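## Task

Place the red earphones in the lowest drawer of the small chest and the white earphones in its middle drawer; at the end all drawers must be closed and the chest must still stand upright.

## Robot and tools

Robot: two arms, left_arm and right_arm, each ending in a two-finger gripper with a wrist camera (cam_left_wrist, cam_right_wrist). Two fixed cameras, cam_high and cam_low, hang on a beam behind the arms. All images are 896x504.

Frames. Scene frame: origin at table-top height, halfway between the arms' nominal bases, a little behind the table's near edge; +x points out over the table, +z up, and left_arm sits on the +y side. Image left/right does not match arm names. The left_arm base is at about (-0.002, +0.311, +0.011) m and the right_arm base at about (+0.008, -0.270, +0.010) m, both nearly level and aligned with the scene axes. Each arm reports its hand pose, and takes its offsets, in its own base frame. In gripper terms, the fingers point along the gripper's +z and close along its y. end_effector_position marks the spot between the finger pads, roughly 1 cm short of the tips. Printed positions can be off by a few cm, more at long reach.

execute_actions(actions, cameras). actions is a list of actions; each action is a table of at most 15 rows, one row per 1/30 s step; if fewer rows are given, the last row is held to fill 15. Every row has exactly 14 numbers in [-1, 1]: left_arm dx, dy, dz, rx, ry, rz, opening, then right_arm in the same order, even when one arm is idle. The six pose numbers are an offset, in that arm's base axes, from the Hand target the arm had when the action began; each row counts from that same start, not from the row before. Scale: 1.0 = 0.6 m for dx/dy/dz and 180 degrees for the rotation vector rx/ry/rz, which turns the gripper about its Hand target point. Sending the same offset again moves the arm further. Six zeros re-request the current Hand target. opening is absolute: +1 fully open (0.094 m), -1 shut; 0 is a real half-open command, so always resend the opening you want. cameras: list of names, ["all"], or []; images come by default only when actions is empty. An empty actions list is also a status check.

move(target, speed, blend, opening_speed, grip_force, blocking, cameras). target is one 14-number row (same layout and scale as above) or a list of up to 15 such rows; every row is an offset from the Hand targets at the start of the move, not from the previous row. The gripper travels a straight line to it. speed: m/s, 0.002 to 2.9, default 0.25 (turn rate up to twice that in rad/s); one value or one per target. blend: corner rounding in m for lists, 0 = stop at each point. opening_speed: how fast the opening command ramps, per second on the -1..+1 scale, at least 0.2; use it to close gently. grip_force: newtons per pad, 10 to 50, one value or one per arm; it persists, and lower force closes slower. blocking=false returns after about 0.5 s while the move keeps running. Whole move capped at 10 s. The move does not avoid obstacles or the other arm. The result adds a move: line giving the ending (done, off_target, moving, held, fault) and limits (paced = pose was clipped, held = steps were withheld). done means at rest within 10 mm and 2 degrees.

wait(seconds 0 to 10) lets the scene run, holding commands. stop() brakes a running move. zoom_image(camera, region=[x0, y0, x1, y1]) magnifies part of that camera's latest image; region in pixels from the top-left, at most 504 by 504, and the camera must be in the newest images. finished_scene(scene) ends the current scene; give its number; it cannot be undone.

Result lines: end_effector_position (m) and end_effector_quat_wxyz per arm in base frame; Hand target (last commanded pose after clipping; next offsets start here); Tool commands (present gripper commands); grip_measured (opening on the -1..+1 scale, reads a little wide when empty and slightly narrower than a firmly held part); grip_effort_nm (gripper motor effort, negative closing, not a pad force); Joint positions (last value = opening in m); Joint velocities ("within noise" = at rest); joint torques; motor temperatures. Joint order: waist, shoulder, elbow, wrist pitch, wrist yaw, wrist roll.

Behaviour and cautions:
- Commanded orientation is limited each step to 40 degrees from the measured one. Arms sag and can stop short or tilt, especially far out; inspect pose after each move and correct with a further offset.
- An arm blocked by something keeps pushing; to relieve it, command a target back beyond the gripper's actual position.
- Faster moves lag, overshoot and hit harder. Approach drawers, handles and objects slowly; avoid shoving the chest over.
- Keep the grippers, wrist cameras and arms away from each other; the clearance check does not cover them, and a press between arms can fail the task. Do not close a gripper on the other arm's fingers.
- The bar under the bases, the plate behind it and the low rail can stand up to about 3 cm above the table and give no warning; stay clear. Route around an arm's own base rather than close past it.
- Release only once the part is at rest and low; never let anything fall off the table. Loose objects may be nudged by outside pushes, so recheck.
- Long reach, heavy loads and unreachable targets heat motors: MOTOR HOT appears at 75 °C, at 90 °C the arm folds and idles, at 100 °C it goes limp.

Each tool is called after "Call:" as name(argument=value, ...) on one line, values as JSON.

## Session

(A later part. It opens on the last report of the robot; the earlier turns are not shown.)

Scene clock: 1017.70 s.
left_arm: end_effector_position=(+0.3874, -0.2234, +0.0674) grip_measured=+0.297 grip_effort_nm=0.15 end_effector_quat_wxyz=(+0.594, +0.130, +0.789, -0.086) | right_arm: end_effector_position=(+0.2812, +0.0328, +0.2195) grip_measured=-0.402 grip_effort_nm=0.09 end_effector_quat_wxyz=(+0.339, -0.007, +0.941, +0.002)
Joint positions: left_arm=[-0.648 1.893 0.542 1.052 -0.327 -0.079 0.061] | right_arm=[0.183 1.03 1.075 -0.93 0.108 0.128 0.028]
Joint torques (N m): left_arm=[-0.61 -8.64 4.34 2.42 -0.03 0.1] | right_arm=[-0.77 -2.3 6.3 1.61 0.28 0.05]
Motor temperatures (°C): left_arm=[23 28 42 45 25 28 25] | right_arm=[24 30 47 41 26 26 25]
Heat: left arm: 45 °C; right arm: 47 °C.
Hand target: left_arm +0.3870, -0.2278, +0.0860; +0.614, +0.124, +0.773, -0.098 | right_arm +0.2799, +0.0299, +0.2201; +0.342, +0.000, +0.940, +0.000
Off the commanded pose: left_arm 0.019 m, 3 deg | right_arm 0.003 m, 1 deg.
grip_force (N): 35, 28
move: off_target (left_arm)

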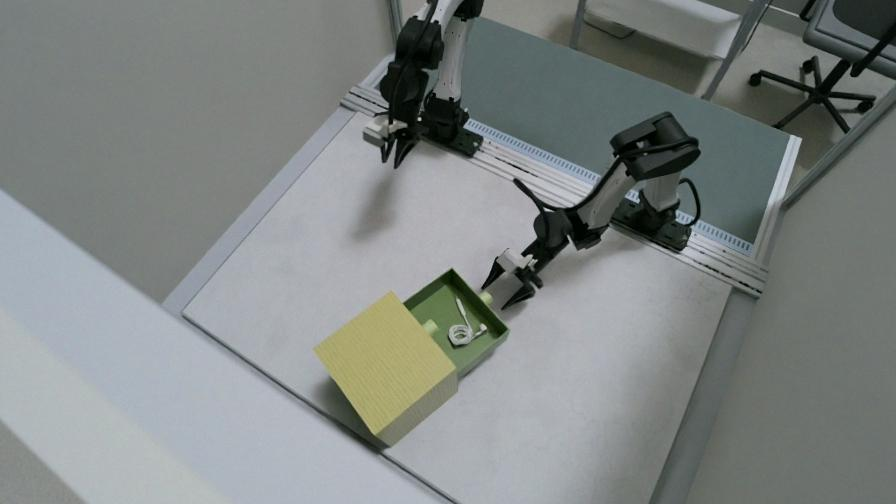

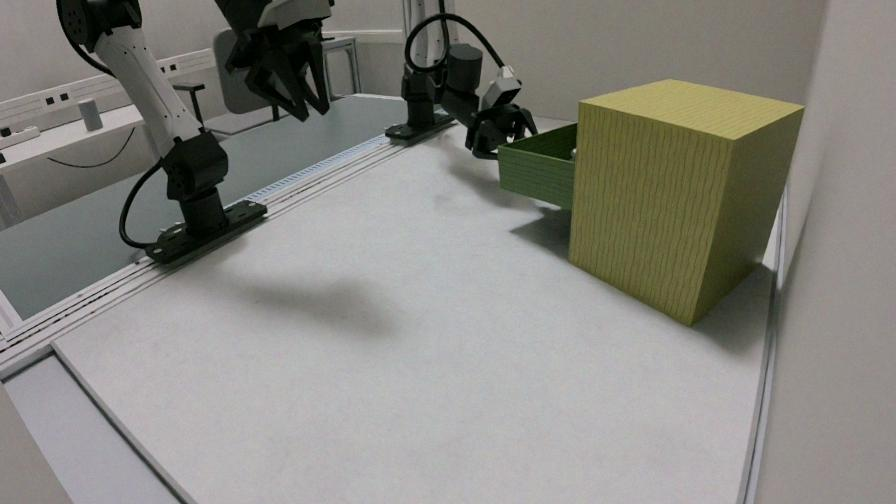

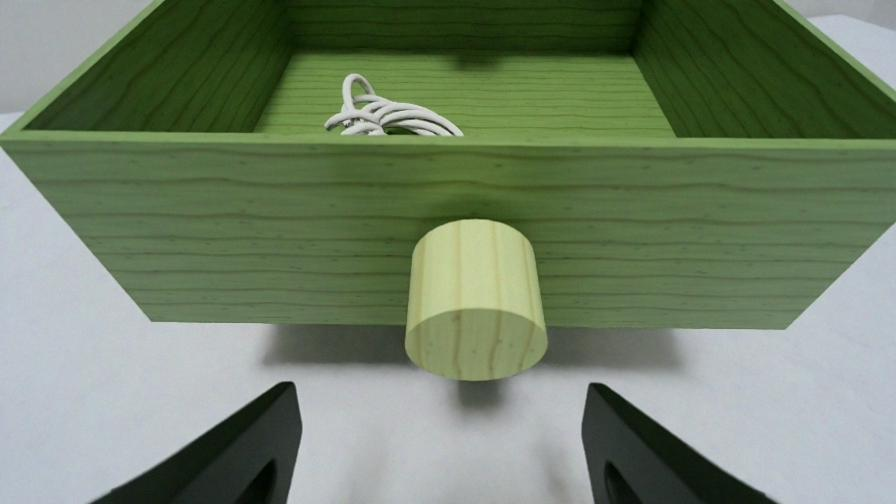

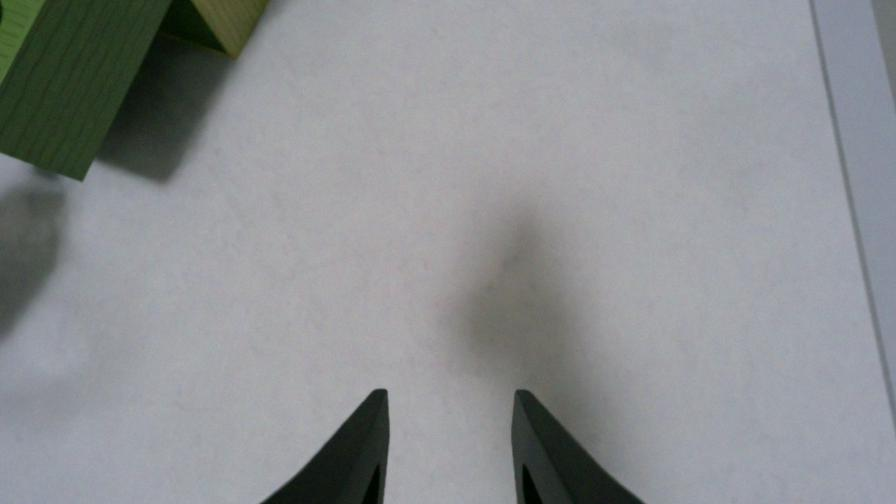

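Call:
move(target=[[0.0322, -0.0247, 0.015, 0, 0, -0.0044, 0.3, 0, 0, 0, 0, 0, 0, -0.4], [0.0322, -0.0247, 0.015, 0, 0, -0.0044, -0.62, 0, 0, 0, 0, 0, 0, -0.4], [0.0322, -0.0247, 0.0417, 0, 0, -0.0044, -0.62, 0, 0, 0, 0, 0, 0, -0.4]], speed=[0.08, 0.05, 0.05], grip_force=[45, 28], cameras=["cam_low", "cam_left_wrist", "cam_high"])

Scene clock: 1080.13 s.
left_arm: end_effector_position=(+0.3993, -0.2339, +0.0845) grip_measured=-0.401 grip_effort_nm=-0.93 end_effector_quat_wxyz=(+0.591, +0.133, +0.791, -0.088) | right_arm: end_effector_position=(+0.2812, +0.0328, +0.2195) grip_measured=-0.402 grip_effort_nm=0.09 end_effector_quat_wxyz=(+0.339, -0.007, +0.941, +0.002)
Joint positions: left_arm=[-0.648 1.851 0.621 0.925 -0.32 -0.08 0.028] | right_arm=[0.183 1.03 1.075 -0.93 0.108 0.128 0.028]
Joint torques (N m): left_arm=[0.12 -9.2 8.34 2.12 0.09 0.21] | right_arm=[-0.66 -2.37 6.34 1.65 0.25 0.04]
Motor temperatures (°C): left_arm=[23 32 39 51 25 28 25] | right_arm=[24 30 47 40 26 26 25]
Heat: left arm: 51 °C; right arm: 47 °C.
Hand target: left_arm +0.4064, -0.2426, +0.1111; +0.614, +0.129, +0.772, -0.103 | right_arm +0.2799, +0.0299, +0.2201; +0.342, +0.000, +0.940, +0.000
Off the commanded pose: left_arm 0.029 m, 4 deg | right_arm 0.003 m, 1 deg.
grip_force (N): 45, 28
move: off_target (left_arm); target 2's new opening was sent with left_arm's hand 0.015 m and 2 deg from that target
Images, in order (width x height): cam_high 896x504, cam_low 896x504, cam_left_wrist 896x504.

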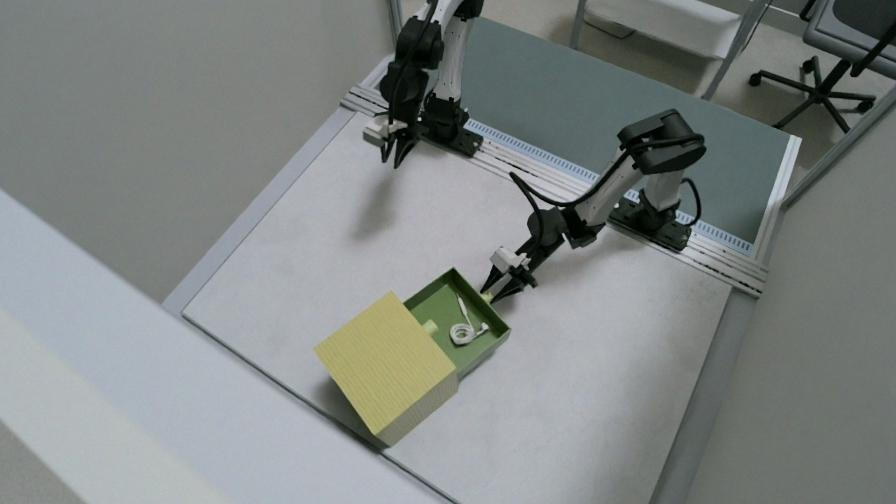

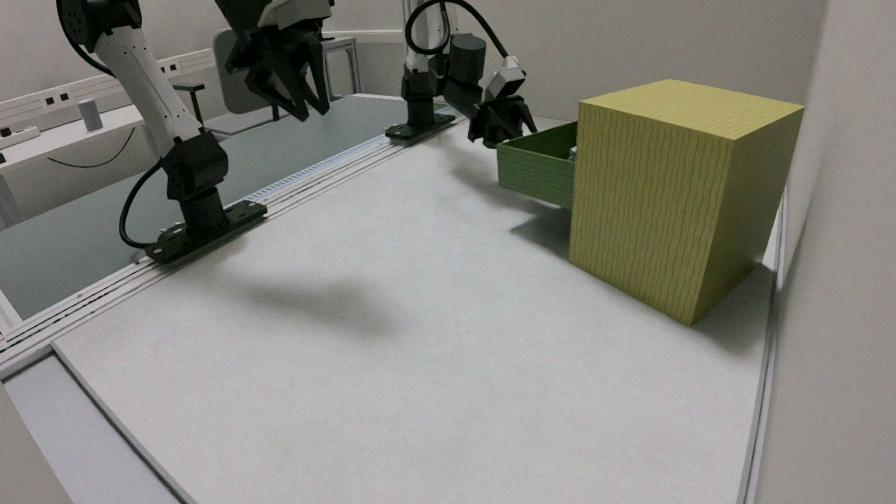

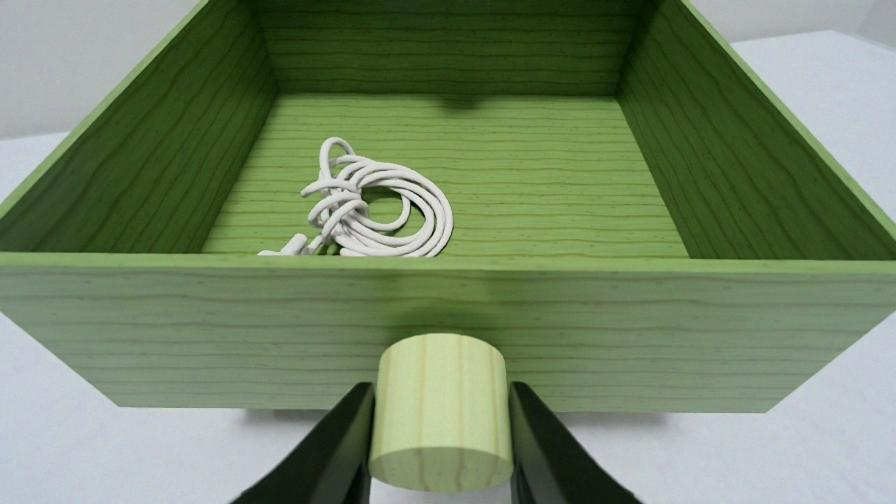

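Call:
move(target=[[0, 0, 0.0283, 0, 0, 0, -0.62, 0, 0, 0, 0, 0, 0, -0.4], [0.0712, -0.0237, 0.0283, 0, 0, 0, -0.62, 0, 0, 0, 0, 0, 0, -0.4]], speed=[0.05, 0.06], cameras=["cam_low", "cam_left_wrist", "cam_high"])

Scene clock: 1099.33 s.
left_arm: end_effector_position=(+0.4353, -0.2473, +0.0983) grip_measured=-0.401 grip_effort_nm=-0.93 end_effector_quat_wxyz=(+0.579, +0.133, +0.800, -0.088) | right_arm: end_effector_position=(+0.2812, +0.0328, +0.2195) grip_measured=-0.402 grip_effort_nm=0.09 end_effector_quat_wxyz=(+0.339, -0.007, +0.941, +0.002)
Joint positions: left_arm=[-0.613 1.884 0.808 0.742 -0.282 -0.082 0.028] | right_arm=[0.183 1.03 1.075 -0.93 0.108 0.128 0.028]
Joint torques (N m): left_arm=[0.59 -7.49 9.88 2.61 0.14 0.33] | right_arm=[-0.64 -2.44 6.22 1.67 0.24 0.03]
Heat: left arm: 48 °C; right arm: 47 °C.
Hand target: left_arm +0.4492, -0.2568, +0.1281; +0.614, +0.129, +0.772, -0.103 | right_arm +0.2799, +0.0299, +0.2201; +0.342, +0.000, +0.940, +0.000
Off the commanded pose: left_arm 0.034 m, 5 deg | right_arm 0.003 m, 1 deg.
grip_force (N): 45, 28
move: off_target (left_arm)
Images, in order (width x height): cam_high 896x504, cam_low 896x504, cam_left_wrist 896x504.

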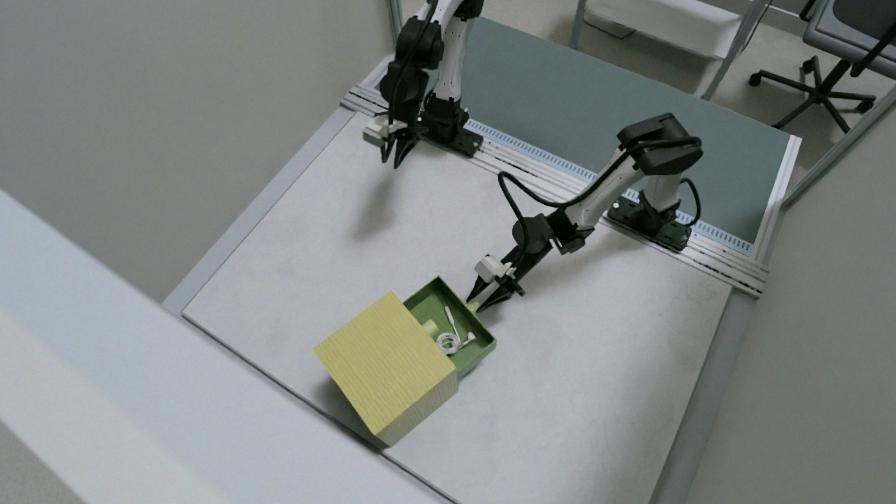

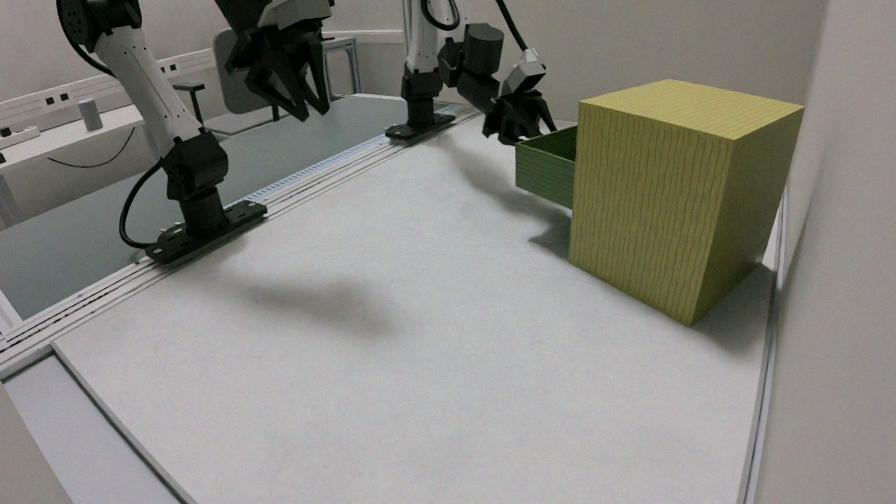

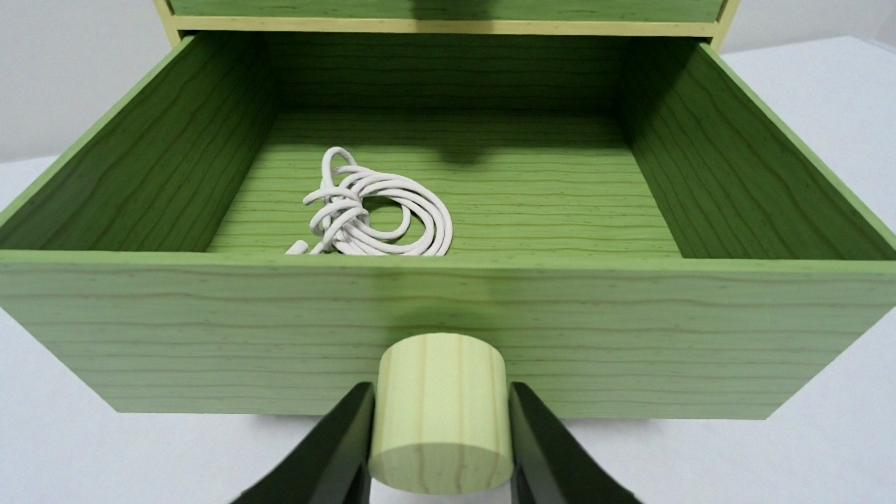

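Call:
move(target=[[0.1185, -0.0397, -0.004, 0, 0, 0, -0.62, 0, 0, 0, 0, 0, 0, -0.4], [0.1707, -0.0572, -0.01, 0, 0, 0, -0.62, 0, 0, 0, 0, 0, 0, -0.4]], speed=[0.1, 0.05], blend=[0.01, 0], cameras=["cam_low", "cam_left_wrist", "cam_high"])

Scene clock: 1122.60 s.
left_arm: end_effector_position=(+0.5389, -0.2841, +0.0995) grip_measured=-0.401 grip_effort_nm=-0.93 end_effector_quat_wxyz=(+0.587, +0.131, +0.793, -0.091) | right_arm: end_effector_position=(+0.2812, +0.0328, +0.2195) grip_measured=-0.402 grip_effort_nm=0.09 end_effector_quat_wxyz=(+0.339, -0.007, +0.941, +0.002)
Joint positions: left_arm=[-0.548 2.201 1.305 0.591 -0.221 -0.059 0.028] | right_arm=[0.183 1.03 1.075 -0.93 0.108 0.128 0.028]
Joint torques (N m): left_arm=[0.77 -9.39 10.78 2.46 0.16 0.23] | right_arm=[-0.69 -2.5 6.32 1.68 0.22 0.03]
Heat: left arm: 51 °C; right arm: 47 °C.
Hand target: left_arm +0.5515, -0.2912, +0.1221; +0.614, +0.129, +0.772, -0.103 | right_arm +0.2799, +0.0299, +0.2201; +0.342, +0.000, +0.940, +0.000
Off the commanded pose: left_arm 0.027 m, 4 deg | right_arm 0.003 m, 1 deg.
grip_force (N): 45, 28
move: off_target (left_arm)
Images, in order (width x height): cam_high 896x504, cam_low 896x504, cam_left_wrist 896x504.

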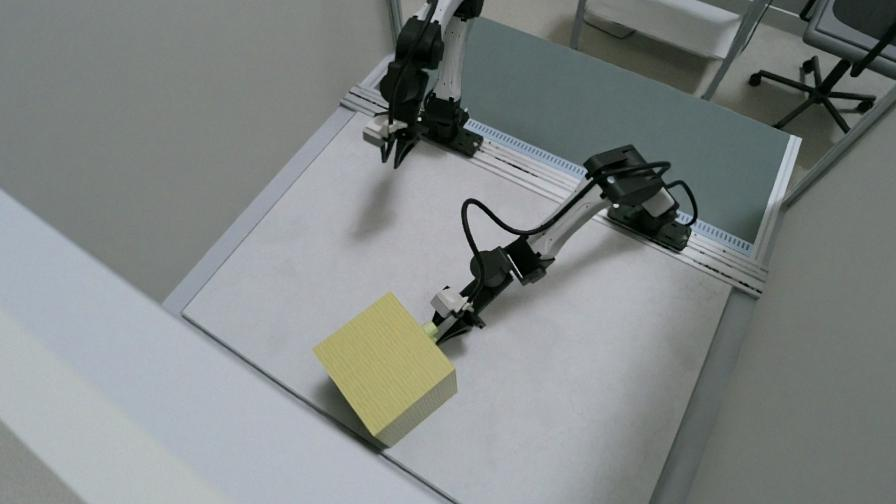

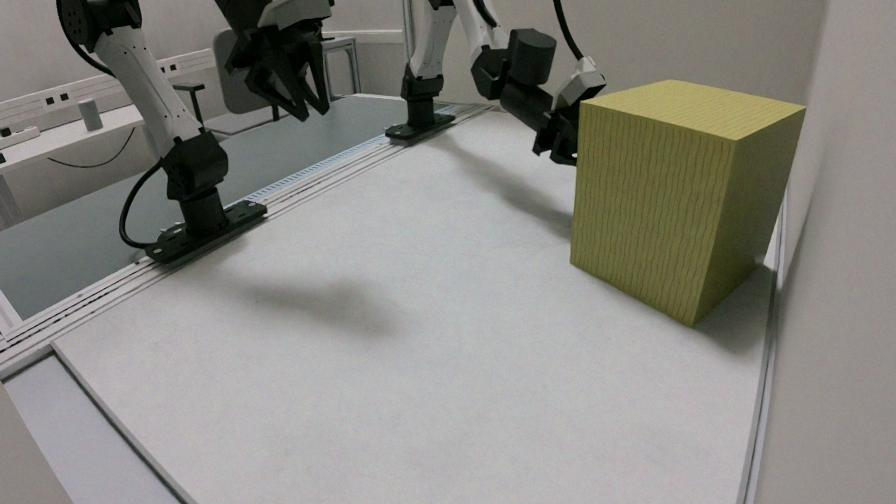

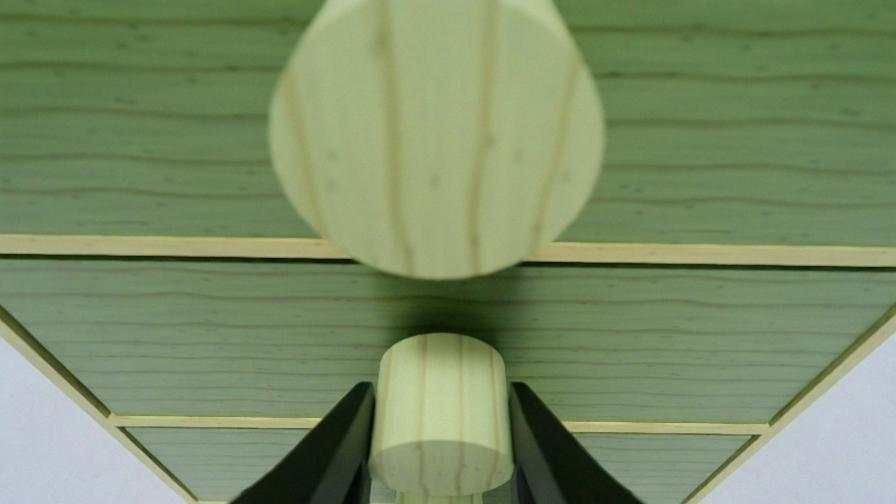

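Call:
move(target=[[-0.02, 0.0067, 0, 0, 0, 0, -0.62, 0, 0, 0, 0, 0, 0, -0.4], [-0.02, 0.0067, 0, 0, 0, 0, 0.2, 0, 0, 0, 0, 0, 0, -0.4], [-0.1, 0.0334, 0, 0, 0, 0, 0.2, 0, 0, 0, 0, 0, 0, -0.4], [-0.2255, 0.0755, 0.0833, 0, 0, 0, 0.2, 0, 0, 0, 0, 0, 0, -0.4]], speed=[0.06, 0.06, 0.12, 0.2], blend=[0, 0, 0.02, 0], cameras=["cam_low", "cam_left_wrist", "cam_high"])

Call:
zoom_image(camera="cam_left_wrist", region=[200, 0, 700, 400])

Call:
zoom_image(camera="cam_high", region=[290, 260, 520, 490])

Call:
zoom_image(camera="cam_low", region=[550, 60, 830, 360])

Scene clock: 1135.47 s.
left_arm: end_effector_position=(+0.4196, -0.2445, +0.1643) grip_measured=+0.197 grip_effort_nm=0.16 end_effector_quat_wxyz=(+0.607, +0.133, +0.777, -0.097) | right_arm: end_effector_position=(+0.2812, +0.0328, +0.2195) grip_measured=-0.402 grip_effort_nm=0.09 end_effector_quat_wxyz=(+0.339, -0.007, +0.941, +0.002)
Joint positions: left_arm=[-0.632 1.677 0.797 0.622 -0.294 -0.066 0.056] | right_arm=[0.183 1.03 1.075 -0.93 0.108 0.128 0.028]
Joint torques (N m): left_arm=[-0.46 -7.98 6.37 2.24 -0.03 0.06] | right_arm=[-0.69 -2.43 6.19 1.66 0.22 0.08]
Motor temperatures (°C): left_arm=[23 35 44 50 25 28 26] | right_arm=[24 29 47 40 26 26 25]
Heat: left arm: 50 °C; right arm: 47 °C.
Hand target: left_arm +0.4163, -0.2458, +0.1721; +0.614, +0.129, +0.772, -0.103 | right_arm +0.2799, +0.0299, +0.2201; +0.342, +0.000, +0.940, +0.000
Off the commanded pose: left_arm 0.009 m, 1 deg | right_arm 0.003 m, 1 deg.
grip_force (N): 45, 28
move: done; target 2's new opening was sent with left_arm's hand 0.023 m and 4 deg from that target
Images, in order (width x height): cam_high 896x504, cam_low 896x504, cam_left_wrist 896x504.

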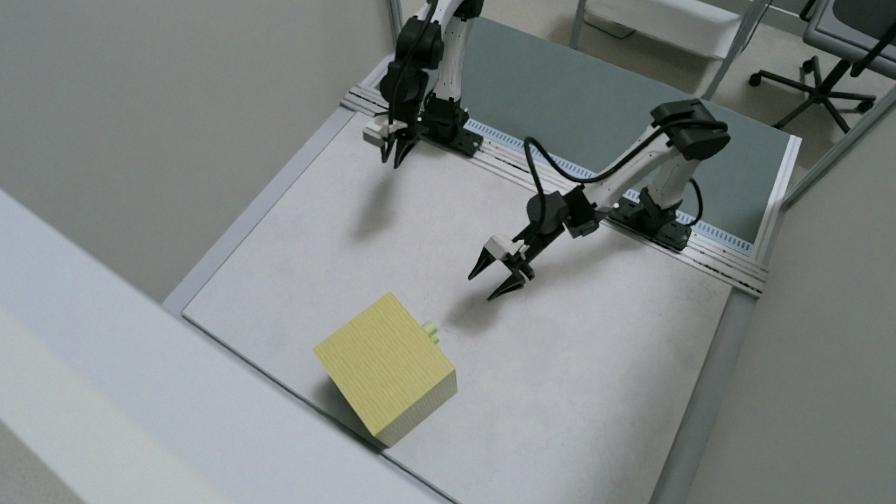

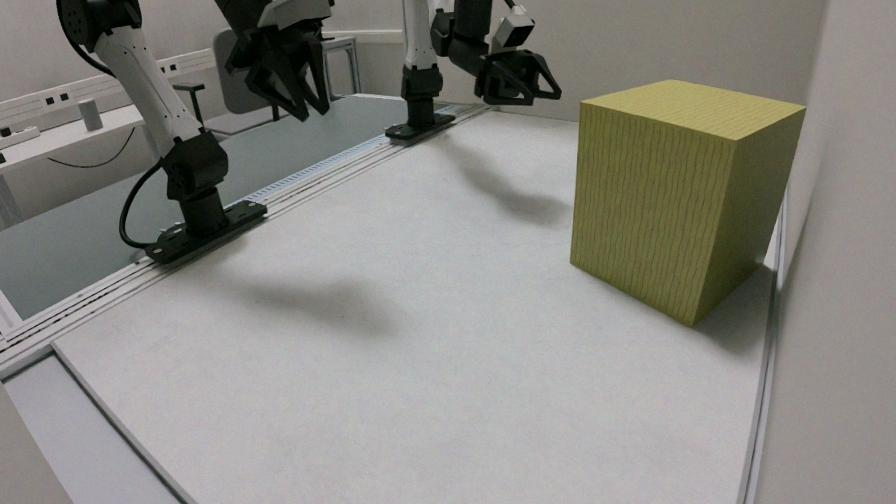

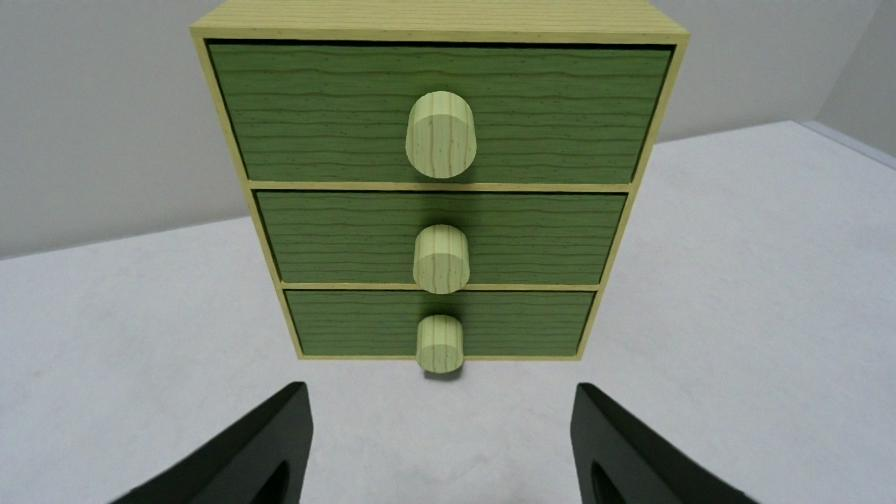

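Scaled by 1.008 from the camera's 896x504 image, which has a finer 1280x720 frame.

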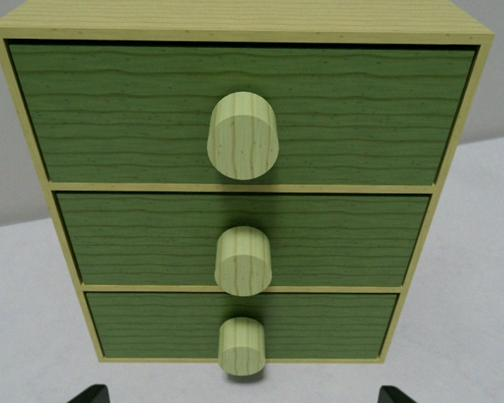

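Scaled by 2.191 from the camera's 896x504 image, which has a finer 1280x720 frame.

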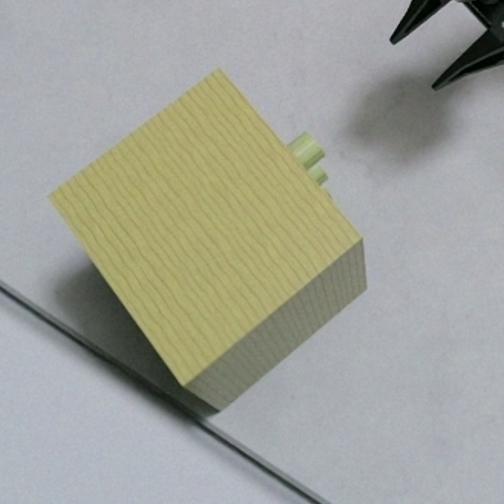

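Scaled by 1.680 from the camera's 896x504 image, which has a finer 1280x720 frame.

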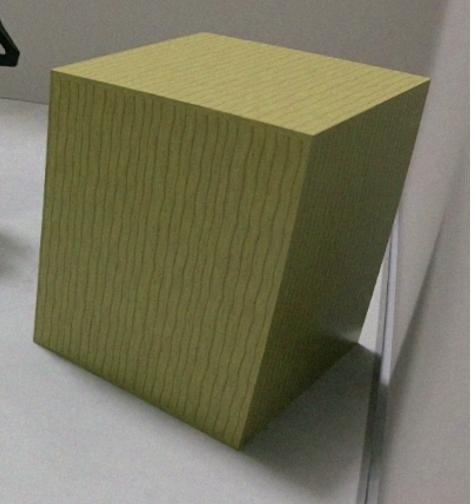

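Call:
finished_scene(scene=1)

The scene is finished: the task was done.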